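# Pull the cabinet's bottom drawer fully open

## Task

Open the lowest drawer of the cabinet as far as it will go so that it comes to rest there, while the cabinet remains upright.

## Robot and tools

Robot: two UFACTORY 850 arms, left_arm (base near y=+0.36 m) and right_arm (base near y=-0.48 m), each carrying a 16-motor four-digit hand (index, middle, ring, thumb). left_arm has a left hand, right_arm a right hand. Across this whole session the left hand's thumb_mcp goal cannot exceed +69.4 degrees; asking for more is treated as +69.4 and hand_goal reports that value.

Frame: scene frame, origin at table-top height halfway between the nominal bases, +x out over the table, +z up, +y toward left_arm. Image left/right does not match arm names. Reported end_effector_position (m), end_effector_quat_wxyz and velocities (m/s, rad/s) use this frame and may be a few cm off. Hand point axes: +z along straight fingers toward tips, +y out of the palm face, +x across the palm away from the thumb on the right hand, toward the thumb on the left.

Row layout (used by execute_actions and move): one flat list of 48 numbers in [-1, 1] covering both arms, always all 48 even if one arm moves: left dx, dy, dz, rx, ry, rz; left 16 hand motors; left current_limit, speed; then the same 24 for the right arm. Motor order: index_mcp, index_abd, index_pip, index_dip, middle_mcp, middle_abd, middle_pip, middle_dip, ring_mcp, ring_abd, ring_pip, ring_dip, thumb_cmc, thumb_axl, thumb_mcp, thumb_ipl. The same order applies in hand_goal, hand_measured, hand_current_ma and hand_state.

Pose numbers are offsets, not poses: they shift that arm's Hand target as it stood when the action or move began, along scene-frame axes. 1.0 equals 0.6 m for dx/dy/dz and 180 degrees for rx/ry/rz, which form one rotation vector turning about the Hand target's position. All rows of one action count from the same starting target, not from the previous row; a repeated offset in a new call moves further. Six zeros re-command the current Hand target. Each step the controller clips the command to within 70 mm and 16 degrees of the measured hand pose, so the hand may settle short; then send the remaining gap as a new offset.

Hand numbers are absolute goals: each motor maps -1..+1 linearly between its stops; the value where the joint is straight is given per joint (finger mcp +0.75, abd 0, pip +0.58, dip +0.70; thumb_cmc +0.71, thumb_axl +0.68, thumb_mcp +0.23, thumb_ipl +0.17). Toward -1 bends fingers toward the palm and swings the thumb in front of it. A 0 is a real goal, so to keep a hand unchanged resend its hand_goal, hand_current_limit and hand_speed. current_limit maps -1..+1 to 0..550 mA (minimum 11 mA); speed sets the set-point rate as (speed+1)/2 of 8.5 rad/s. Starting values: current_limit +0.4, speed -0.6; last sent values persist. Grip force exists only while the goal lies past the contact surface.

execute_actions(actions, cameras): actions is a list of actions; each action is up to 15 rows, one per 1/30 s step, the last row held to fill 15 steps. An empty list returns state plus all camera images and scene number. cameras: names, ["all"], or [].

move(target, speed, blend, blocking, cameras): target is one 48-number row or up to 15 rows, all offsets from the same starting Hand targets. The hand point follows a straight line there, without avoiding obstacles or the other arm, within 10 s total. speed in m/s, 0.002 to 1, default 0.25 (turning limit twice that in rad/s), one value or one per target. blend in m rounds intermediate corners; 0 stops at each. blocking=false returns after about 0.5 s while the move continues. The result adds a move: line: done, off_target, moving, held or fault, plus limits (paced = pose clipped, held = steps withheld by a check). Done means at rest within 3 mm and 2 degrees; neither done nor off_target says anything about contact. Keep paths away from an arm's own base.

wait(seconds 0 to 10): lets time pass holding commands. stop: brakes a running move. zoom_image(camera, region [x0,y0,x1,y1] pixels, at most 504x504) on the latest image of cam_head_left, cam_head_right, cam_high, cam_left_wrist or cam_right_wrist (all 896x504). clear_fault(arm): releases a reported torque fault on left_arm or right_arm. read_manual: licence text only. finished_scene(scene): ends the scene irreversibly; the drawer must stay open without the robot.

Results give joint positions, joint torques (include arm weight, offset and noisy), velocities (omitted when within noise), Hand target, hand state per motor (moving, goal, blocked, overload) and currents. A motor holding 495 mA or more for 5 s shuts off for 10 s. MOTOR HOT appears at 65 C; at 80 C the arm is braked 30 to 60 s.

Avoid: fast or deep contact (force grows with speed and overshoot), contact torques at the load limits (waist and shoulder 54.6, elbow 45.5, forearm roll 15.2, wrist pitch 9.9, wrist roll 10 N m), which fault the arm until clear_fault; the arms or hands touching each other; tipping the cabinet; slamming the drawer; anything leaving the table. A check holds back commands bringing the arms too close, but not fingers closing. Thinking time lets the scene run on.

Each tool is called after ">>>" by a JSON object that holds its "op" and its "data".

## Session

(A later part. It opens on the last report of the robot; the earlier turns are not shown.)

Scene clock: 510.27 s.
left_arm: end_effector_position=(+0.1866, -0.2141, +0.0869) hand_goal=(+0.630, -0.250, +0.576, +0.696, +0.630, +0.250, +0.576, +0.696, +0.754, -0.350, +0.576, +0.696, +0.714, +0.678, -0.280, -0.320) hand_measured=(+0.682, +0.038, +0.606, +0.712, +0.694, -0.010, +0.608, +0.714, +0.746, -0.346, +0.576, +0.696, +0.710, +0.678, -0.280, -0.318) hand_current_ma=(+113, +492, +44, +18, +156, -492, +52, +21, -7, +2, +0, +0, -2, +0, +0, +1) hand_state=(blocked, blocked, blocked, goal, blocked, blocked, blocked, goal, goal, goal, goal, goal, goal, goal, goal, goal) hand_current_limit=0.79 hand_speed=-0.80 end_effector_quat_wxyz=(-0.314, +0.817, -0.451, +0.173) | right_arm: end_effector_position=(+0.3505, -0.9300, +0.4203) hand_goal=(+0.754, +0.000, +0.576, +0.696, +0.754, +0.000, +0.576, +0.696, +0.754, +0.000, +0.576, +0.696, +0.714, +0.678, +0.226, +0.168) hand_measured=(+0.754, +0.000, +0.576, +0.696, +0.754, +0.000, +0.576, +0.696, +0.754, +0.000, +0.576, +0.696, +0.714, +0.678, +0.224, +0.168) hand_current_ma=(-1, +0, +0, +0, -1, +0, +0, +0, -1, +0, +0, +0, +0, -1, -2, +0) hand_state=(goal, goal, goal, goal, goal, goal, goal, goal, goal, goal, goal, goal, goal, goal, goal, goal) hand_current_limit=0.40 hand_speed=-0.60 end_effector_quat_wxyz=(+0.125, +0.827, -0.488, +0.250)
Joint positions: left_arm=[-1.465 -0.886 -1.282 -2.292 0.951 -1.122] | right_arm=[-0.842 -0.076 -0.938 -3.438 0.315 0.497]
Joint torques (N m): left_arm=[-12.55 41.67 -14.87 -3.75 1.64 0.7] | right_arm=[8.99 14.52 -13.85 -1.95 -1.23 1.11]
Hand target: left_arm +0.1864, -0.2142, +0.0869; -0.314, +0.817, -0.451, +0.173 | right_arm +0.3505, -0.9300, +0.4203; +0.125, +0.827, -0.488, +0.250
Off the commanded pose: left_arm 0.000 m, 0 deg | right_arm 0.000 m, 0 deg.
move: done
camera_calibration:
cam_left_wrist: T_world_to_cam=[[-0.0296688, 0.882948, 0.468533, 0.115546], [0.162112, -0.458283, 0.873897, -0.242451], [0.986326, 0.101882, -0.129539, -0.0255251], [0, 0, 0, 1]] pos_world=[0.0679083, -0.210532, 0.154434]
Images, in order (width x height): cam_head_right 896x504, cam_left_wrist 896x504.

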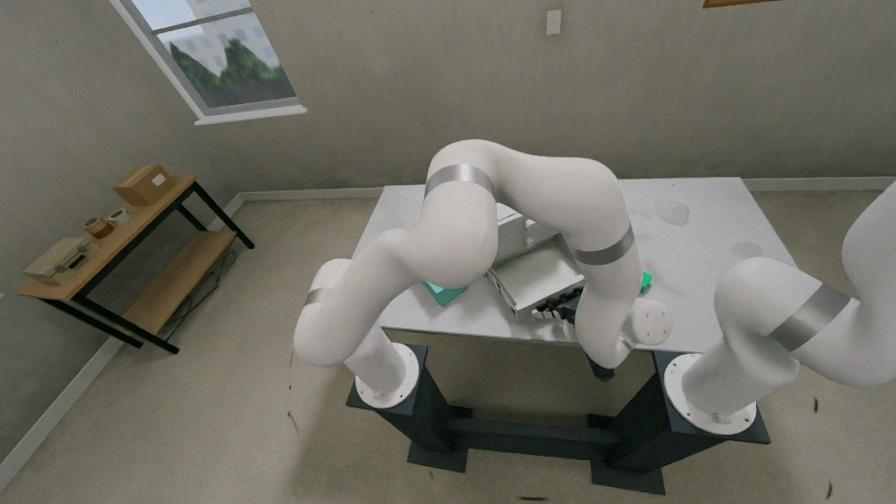

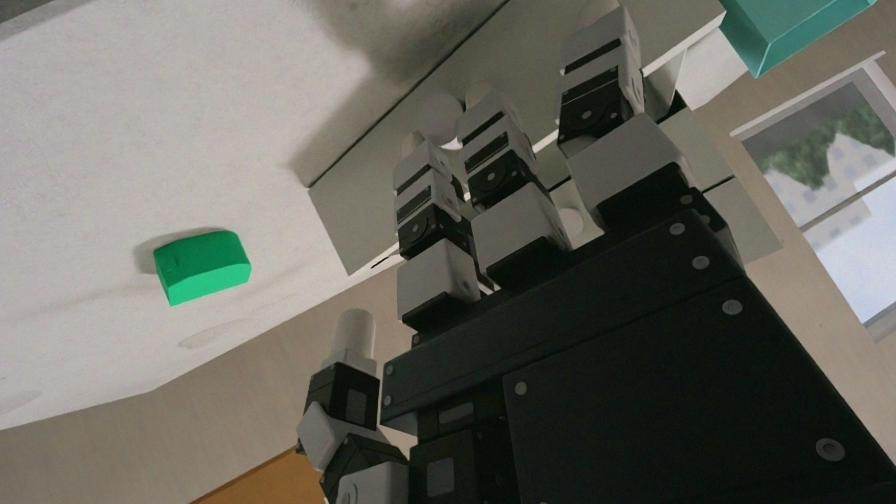

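>>> {"op": "move", "data": {"target": [-0.0141,-0.0089,0,0,0,0, 0.63,-0.25,0.576,0.696, 0.63,0.25,0.576,0.696, 0.754,-0.35,0.576,0.696, 0.714,0.678,-0.28,-0.32, 0.79,-0.8, 0,0,0,0,0,0, 0.754,0,0.576,0.696,0.754,0,0.576,0.696,0.754,0,0.576,0.696,0.714,0.678,0.226,0.168,0.4,-0.6], "speed": 0.01, "cameras": ["cam_head_right","cam_left_wrist"]}}

>>> {"op": "zoom_image", "data": {"camera": "cam_head_right", "region": [460, 200, 600, 340]}}

Scene clock: 516.10 s.
left_arm: end_effector_position=(+0.1781, -0.2194, +0.0868) hand_goal=(+0.630, -0.250, +0.576, +0.696, +0.630, +0.250, +0.576, +0.696, +0.754, -0.350, +0.576, +0.696, +0.714, +0.678, -0.280, -0.320) hand_measured=(+0.684, +0.038, +0.610, +0.714, +0.694, -0.010, +0.610, +0.714, +0.746, -0.346, +0.576, +0.696, +0.710, +0.678, -0.280, -0.318) hand_current_ma=(+118, +492, +53, +22, +156, -492, +54, +22, -7, +2, +0, +0, -2, +0, +0, +1) hand_state=(blocked, blocked, blocked, goal, blocked, blocked, blocked, goal, goal, goal, goal, goal, goal, goal, goal, goal) hand_current_limit=0.79 hand_speed=-0.80 end_effector_quat_wxyz=(-0.314, +0.817, -0.451, +0.173) | right_arm: end_effector_position=(+0.3505, -0.9300, +0.4203) hand_goal=(+0.754, +0.000, +0.576, +0.696, +0.754, +0.000, +0.576, +0.696, +0.754, +0.000, +0.576, +0.696, +0.714, +0.678, +0.226, +0.168) hand_measured=(+0.754, +0.000, +0.576, +0.696, +0.754, +0.000, +0.576, +0.696, +0.754, +0.000, +0.576, +0.696, +0.714, +0.678, +0.224, +0.168) hand_current_ma=(-1, +0, +0, +0, -1, +0, +0, +0, -1, +0, +0, +0, +0, -1, -2, +0) hand_state=(goal, goal, goal, goal, goal, goal, goal, goal, goal, goal, goal, goal, goal, goal, goal, goal) hand_current_limit=0.40 hand_speed=-0.60 end_effector_quat_wxyz=(+0.125, +0.827, -0.488, +0.250)
Joint positions: left_arm=[-1.48 -0.893 -1.296 -2.307 0.96 -1.121] | right_arm=[-0.842 -0.076 -0.938 -3.438 0.315 0.497]
Joint torques (N m): left_arm=[-16.26 43.47 -15.95 -2.86 1.78 0.59] | right_arm=[9.01 15.34 -13.96 -1.77 -1.35 1.15]
Hand target: left_arm +0.1780, -0.2195, +0.0869; -0.314, +0.817, -0.451, +0.173 | right_arm +0.3505, -0.9300, +0.4203; +0.125, +0.827, -0.488, +0.250
Off the commanded pose: left_arm 0.000 m, 0 deg | right_arm 0.000 m, 0 deg.
move: done
camera_calibration:
cam_left_wrist: T_world_to_cam=[[-0.0297557, 0.882938, 0.468546, 0.119975], [0.162157, -0.45828, 0.873891, -0.243503], [0.986316, 0.101981, -0.129538, -0.0165795], [0, 0, 0, 1]] pos_world=[0.0594082, -0.215832, 0.154434]
Images, in order (width x height): cam_head_right 896x504, cam_left_wrist 896x504.

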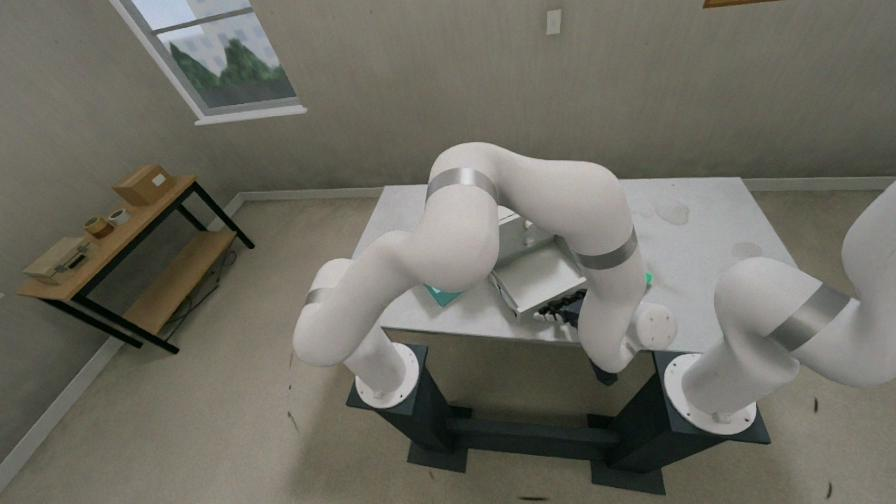

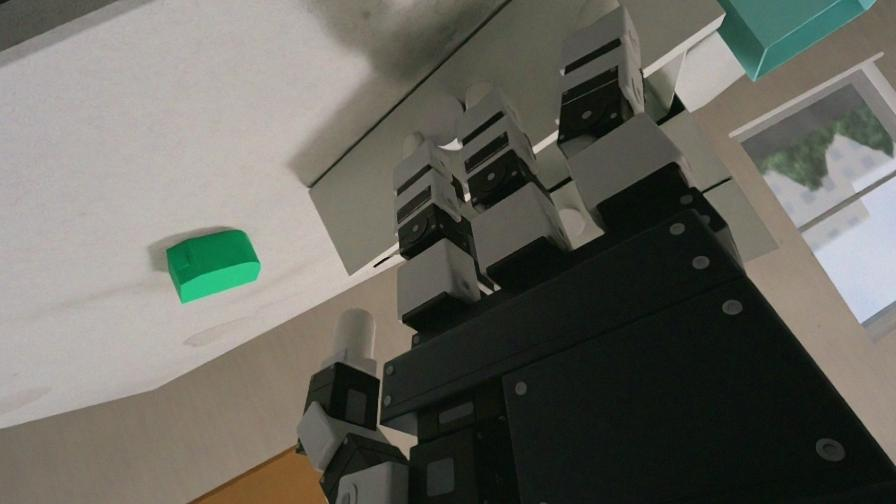

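Scaled by 3.600 from the camera's 896x504 image, which has a finer 1280x720 frame.

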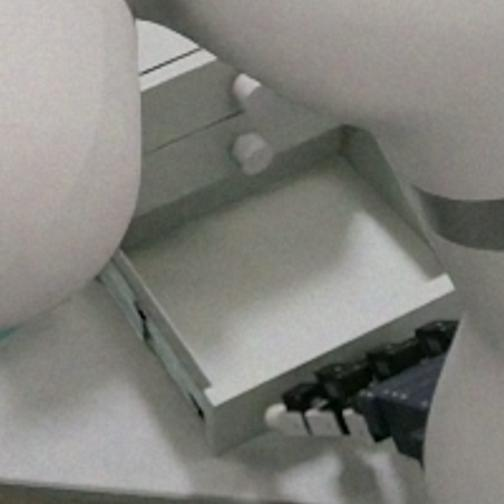

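>>> {"op": "move", "data": {"target": [-0.0085,-0.0054,0,0,0,0, 0.63,-0.25,0.576,0.696, 0.63,0.25,0.576,0.696, 0.754,-0.35,0.576,0.696, 0.714,0.678,-0.28,-0.32, 0.79,-0.8, 0,0,0,0,0,0, 0.754,0,0.576,0.696,0.754,0,0.576,0.696,0.754,0,0.576,0.696,0.714,0.678,0.226,0.168,0.4,-0.6], "speed": 0.008, "cameras": ["cam_head_right","cam_left_wrist"]}}

>>> {"op": "zoom_image", "data": {"camera": "cam_head_right", "region": [460, 200, 600, 340]}}

>>> {"op": "zoom_image", "data": {"camera": "cam_left_wrist", "region": [380, 40, 560, 220]}}

Scene clock: 521.27 s.
left_arm: end_effector_position=(+0.1730, -0.2227, +0.0869) hand_goal=(+0.630, -0.250, +0.576, +0.696, +0.630, +0.250, +0.576, +0.696, +0.754, -0.350, +0.576, +0.696, +0.714, +0.678, -0.280, -0.320) hand_measured=(+0.690, +0.038, +0.614, +0.718, +0.694, -0.010, +0.610, +0.714, +0.746, -0.346, +0.576, +0.696, +0.710, +0.678, -0.280, -0.318) hand_current_ma=(+141, +492, +65, +28, +156, -492, +54, +22, -7, +2, +0, +0, -2, +0, +0, +1) hand_state=(blocked, blocked, blocked, blocked, blocked, blocked, blocked, goal, goal, goal, goal, goal, goal, goal, goal, goal) hand_current_limit=0.79 hand_speed=-0.80 end_effector_quat_wxyz=(-0.314, +0.817, -0.451, +0.173) | right_arm: end_effector_position=(+0.3505, -0.9300, +0.4203) hand_goal=(+0.754, +0.000, +0.576, +0.696, +0.754, +0.000, +0.576, +0.696, +0.754, +0.000, +0.576, +0.696, +0.714, +0.678, +0.226, +0.168) hand_measured=(+0.754, +0.000, +0.576, +0.696, +0.754, +0.000, +0.576, +0.696, +0.754, +0.000, +0.576, +0.696, +0.714, +0.678, +0.224, +0.168) hand_current_ma=(-1, +0, +0, +0, -1, +0, +0, +0, -1, +0, +0, +0, +0, -1, -2, +0) hand_state=(goal, goal, goal, goal, goal, goal, goal, goal, goal, goal, goal, goal, goal, goal, goal, goal) hand_current_limit=0.40 hand_speed=-0.60 end_effector_quat_wxyz=(+0.125, +0.827, -0.488, +0.250)
Joint positions: left_arm=[-1.489 -0.898 -1.305 -2.315 0.966 -1.119] | right_arm=[-0.842 -0.076 -0.938 -3.438 0.315 0.497]
Joint torques (N m): left_arm=[-15.53 43.27 -15.74 -3.54 1.67 0.73] | right_arm=[8.59 14.51 -13.99 -1.85 -1.55 1.12]
Hand target: left_arm +0.1729, -0.2227, +0.0869; -0.314, +0.817, -0.451, +0.173 | right_arm +0.3505, -0.9300, +0.4203; +0.125, +0.827, -0.488, +0.250
Off the commanded pose: left_arm 0.000 m, 0 deg | right_arm 0.000 m, 0 deg.
move: done
camera_calibration:
cam_left_wrist: T_world_to_cam=[[-0.0296688, 0.882948, 0.468533, 0.122736], [0.162112, -0.458283, 0.873897, -0.244188], [0.986326, 0.101882, -0.129539, -0.0112349], [0, 0, 0, 1]] pos_world=[0.0543083, -0.219132, 0.154434]
Images, in order (width x height): cam_head_right 896x504, cam_left_wrist 896x504.

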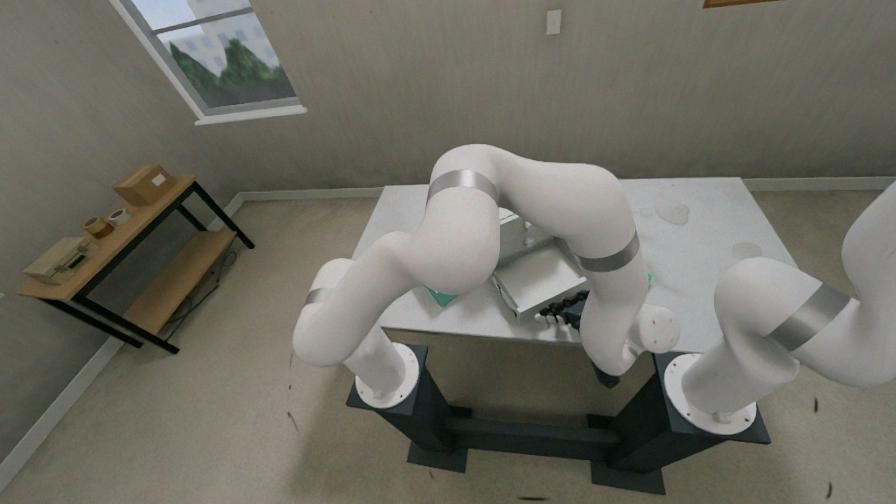

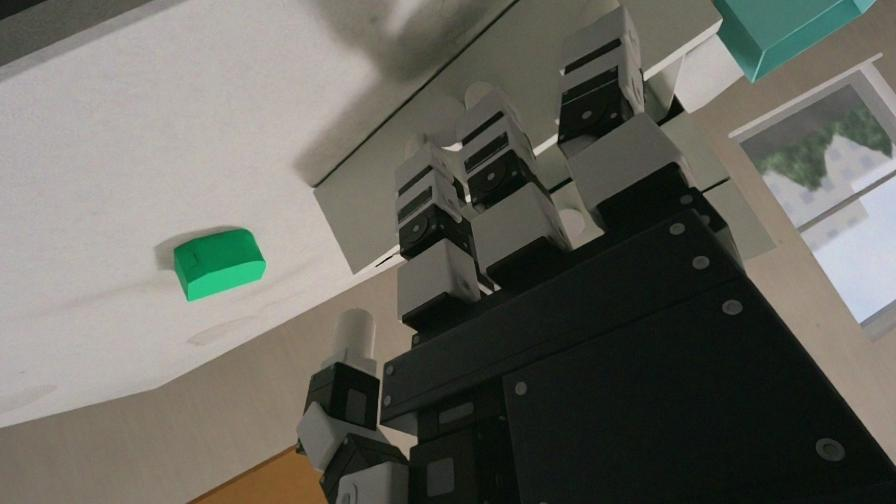

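Scaled by 3.600 from the camera's 896x504 image, which has a finer 1280x720 frame.

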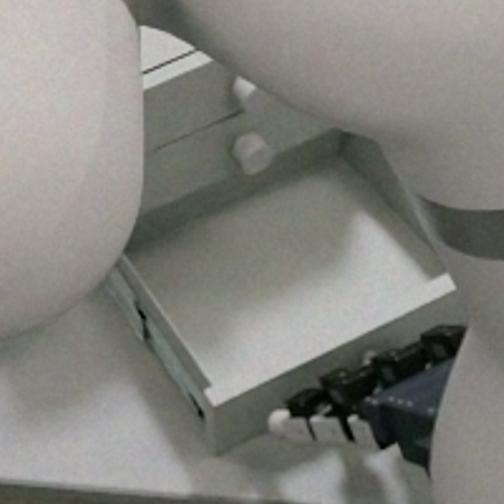

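Scaled by 2.800 from the camera's 896x504 image, which has a finer 1280x720 frame.

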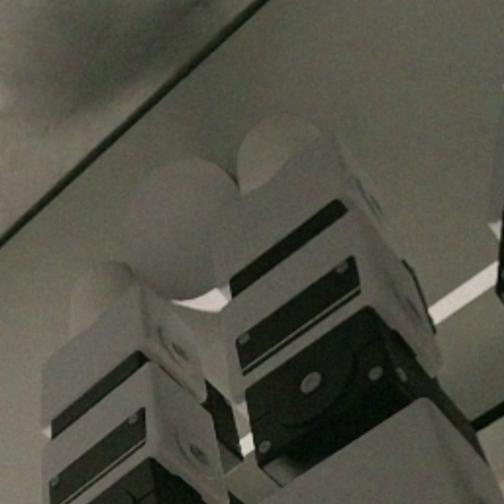

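>>> {"op": "move", "data": {"target": [[0,0,0,0,0,0, 0.68,0.15,0.576,0.696, 0.68,-0.15,0.576,0.696, 0.754,-0.35,0.576,0.696, 0.714,0.678,-0.28,-0.32, 0.4,-0.8, 0,0,0,0,0,0, 0.754,0,0.576,0.696,0.754,0,0.576,0.696,0.754,0,0.576,0.696,0.714,0.678,0.226,0.168,0.4,-0.6],[-0.0563,-0.0356,0.02,0,0,0, 0.68,0.15,0.576,0.696, 0.68,-0.15,0.576,0.696, 0.754,-0.35,0.576,0.696, 0.714,0.678,-0.28,-0.32, 0.4,-0.8, 0,0,0,0,0,0, 0.754,0,0.576,0.696,0.754,0,0.576,0.696,0.754,0,0.576,0.696,0.714,0.678,0.226,0.168,0.4,-0.6]], "speed": 0.03, "cameras": ["cam_head_right","cam_left_wrist"]}}

>>> {"op": "zoom_image", "data": {"camera": "cam_head_right", "region": [460, 200, 600, 340]}}

Scene clock: 529.00 s.
left_arm: end_effector_position=(+0.1392, -0.2441, +0.0988) hand_goal=(+0.680, +0.150, +0.576, +0.696, +0.680, -0.150, +0.576, +0.696, +0.754, -0.350, +0.576, +0.696, +0.714, +0.678, -0.280, -0.320) hand_measured=(+0.676, +0.146, +0.578, +0.698, +0.674, -0.146, +0.576, +0.698, +0.746, -0.346, +0.576, +0.696, +0.710, +0.678, -0.280, -0.318) hand_current_ma=(-3, -2, +0, +1, -4, +2, +0, +1, -7, +2, +0, +0, -2, +0, +0, +1) hand_state=(goal, goal, goal, goal, goal, goal, goal, goal, goal, goal, goal, goal, goal, goal, goal, goal) hand_current_limit=0.40 hand_speed=-0.80 end_effector_quat_wxyz=(-0.314, +0.817, -0.451, +0.173) | right_arm: end_effector_position=(+0.3505, -0.9300, +0.4203) hand_goal=(+0.754, +0.000, +0.576, +0.696, +0.754, +0.000, +0.576, +0.696, +0.754, +0.000, +0.576, +0.696, +0.714, +0.678, +0.226, +0.168) hand_measured=(+0.754, +0.000, +0.576, +0.696, +0.754, +0.000, +0.576, +0.696, +0.754, +0.000, +0.576, +0.696, +0.714, +0.678, +0.224, +0.168) hand_current_ma=(-1, +0, +0, +0, -1, +0, +0, +0, -1, +0, +0, +0, +0, -1, -2, +0) hand_state=(goal, goal, goal, goal, goal, goal, goal, goal, goal, goal, goal, goal, goal, goal, goal, goal) hand_current_limit=0.40 hand_speed=-0.60 end_effector_quat_wxyz=(+0.125, +0.827, -0.488, +0.250)
Joint positions: left_arm=[-1.546 -0.908 -1.364 -2.379 1.017 -1.098] | right_arm=[-0.842 -0.076 -0.938 -3.438 0.315 0.497]
Joint torques (N m): left_arm=[-11.89 44.28 -16.25 -2.07 2.75 1.24] | right_arm=[8.76 15.04 -13.95 -1.8 -1.69 1.14]
Hand target: left_arm +0.1391, -0.2441, +0.0989; -0.314, +0.817, -0.451, +0.173 | right_arm +0.3505, -0.9300, +0.4203; +0.125, +0.827, -0.488, +0.250
Off the commanded pose: left_arm 0.000 m, 0 deg | right_arm 0.000 m, 0 deg.
move: done
camera_calibration:
cam_left_wrist: T_world_to_cam=[[-0.0296688, 0.882948, 0.468533, 0.134918], [0.162112, -0.458283, 0.873897, -0.258957], [0.986326, 0.101882, -0.129539, 0.0258275], [0, 0, 0, 1]] pos_world=[0.0205083, -0.240432, 0.166434]
Images, in order (width x height): cam_head_right 896x504, cam_left_wrist 896x504.

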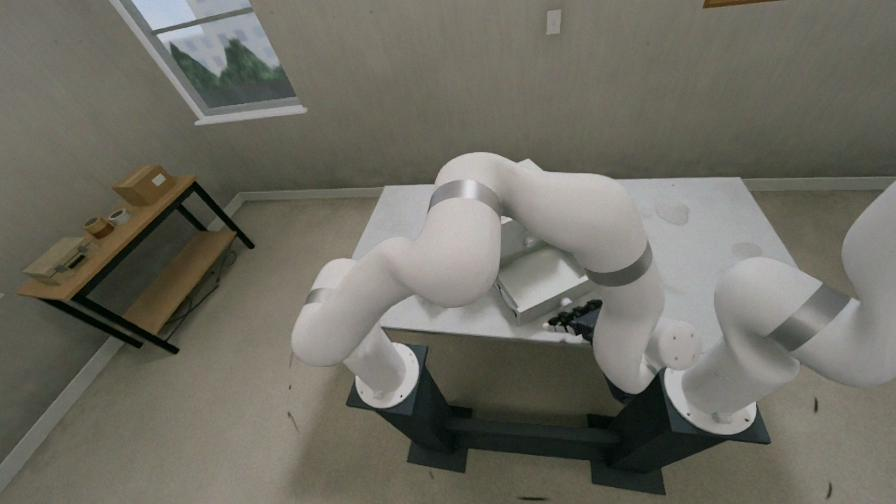

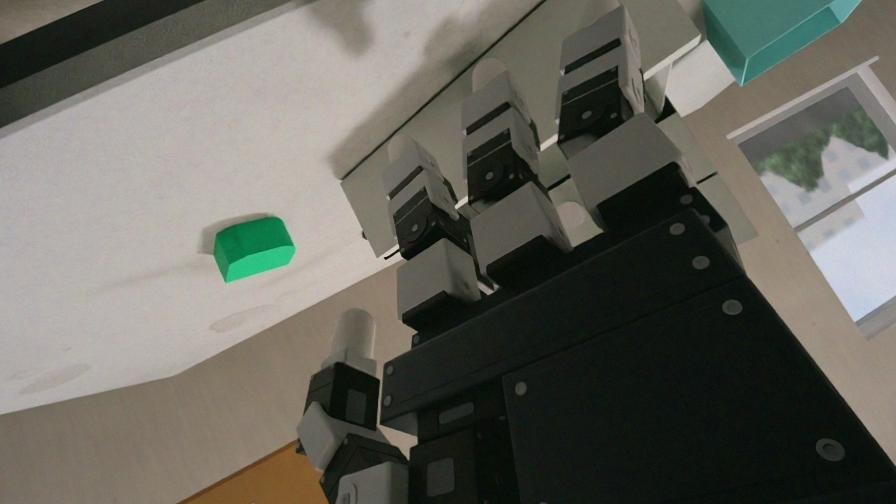

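Scaled by 3.600 from the camera's 896x504 image, which has a finer 1280x720 frame.

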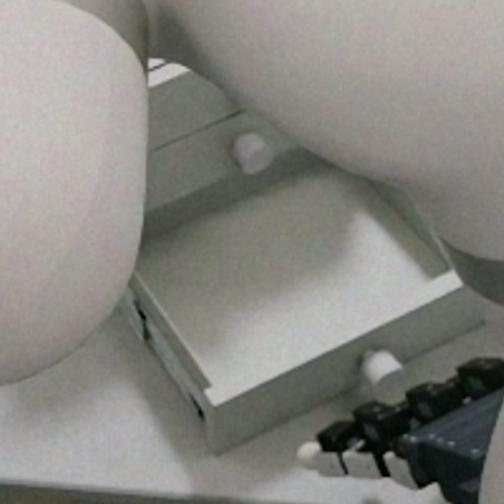

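>>> {"op": "finished_scene", "data": {"scene": 3}}

The scene is finished: the task was done.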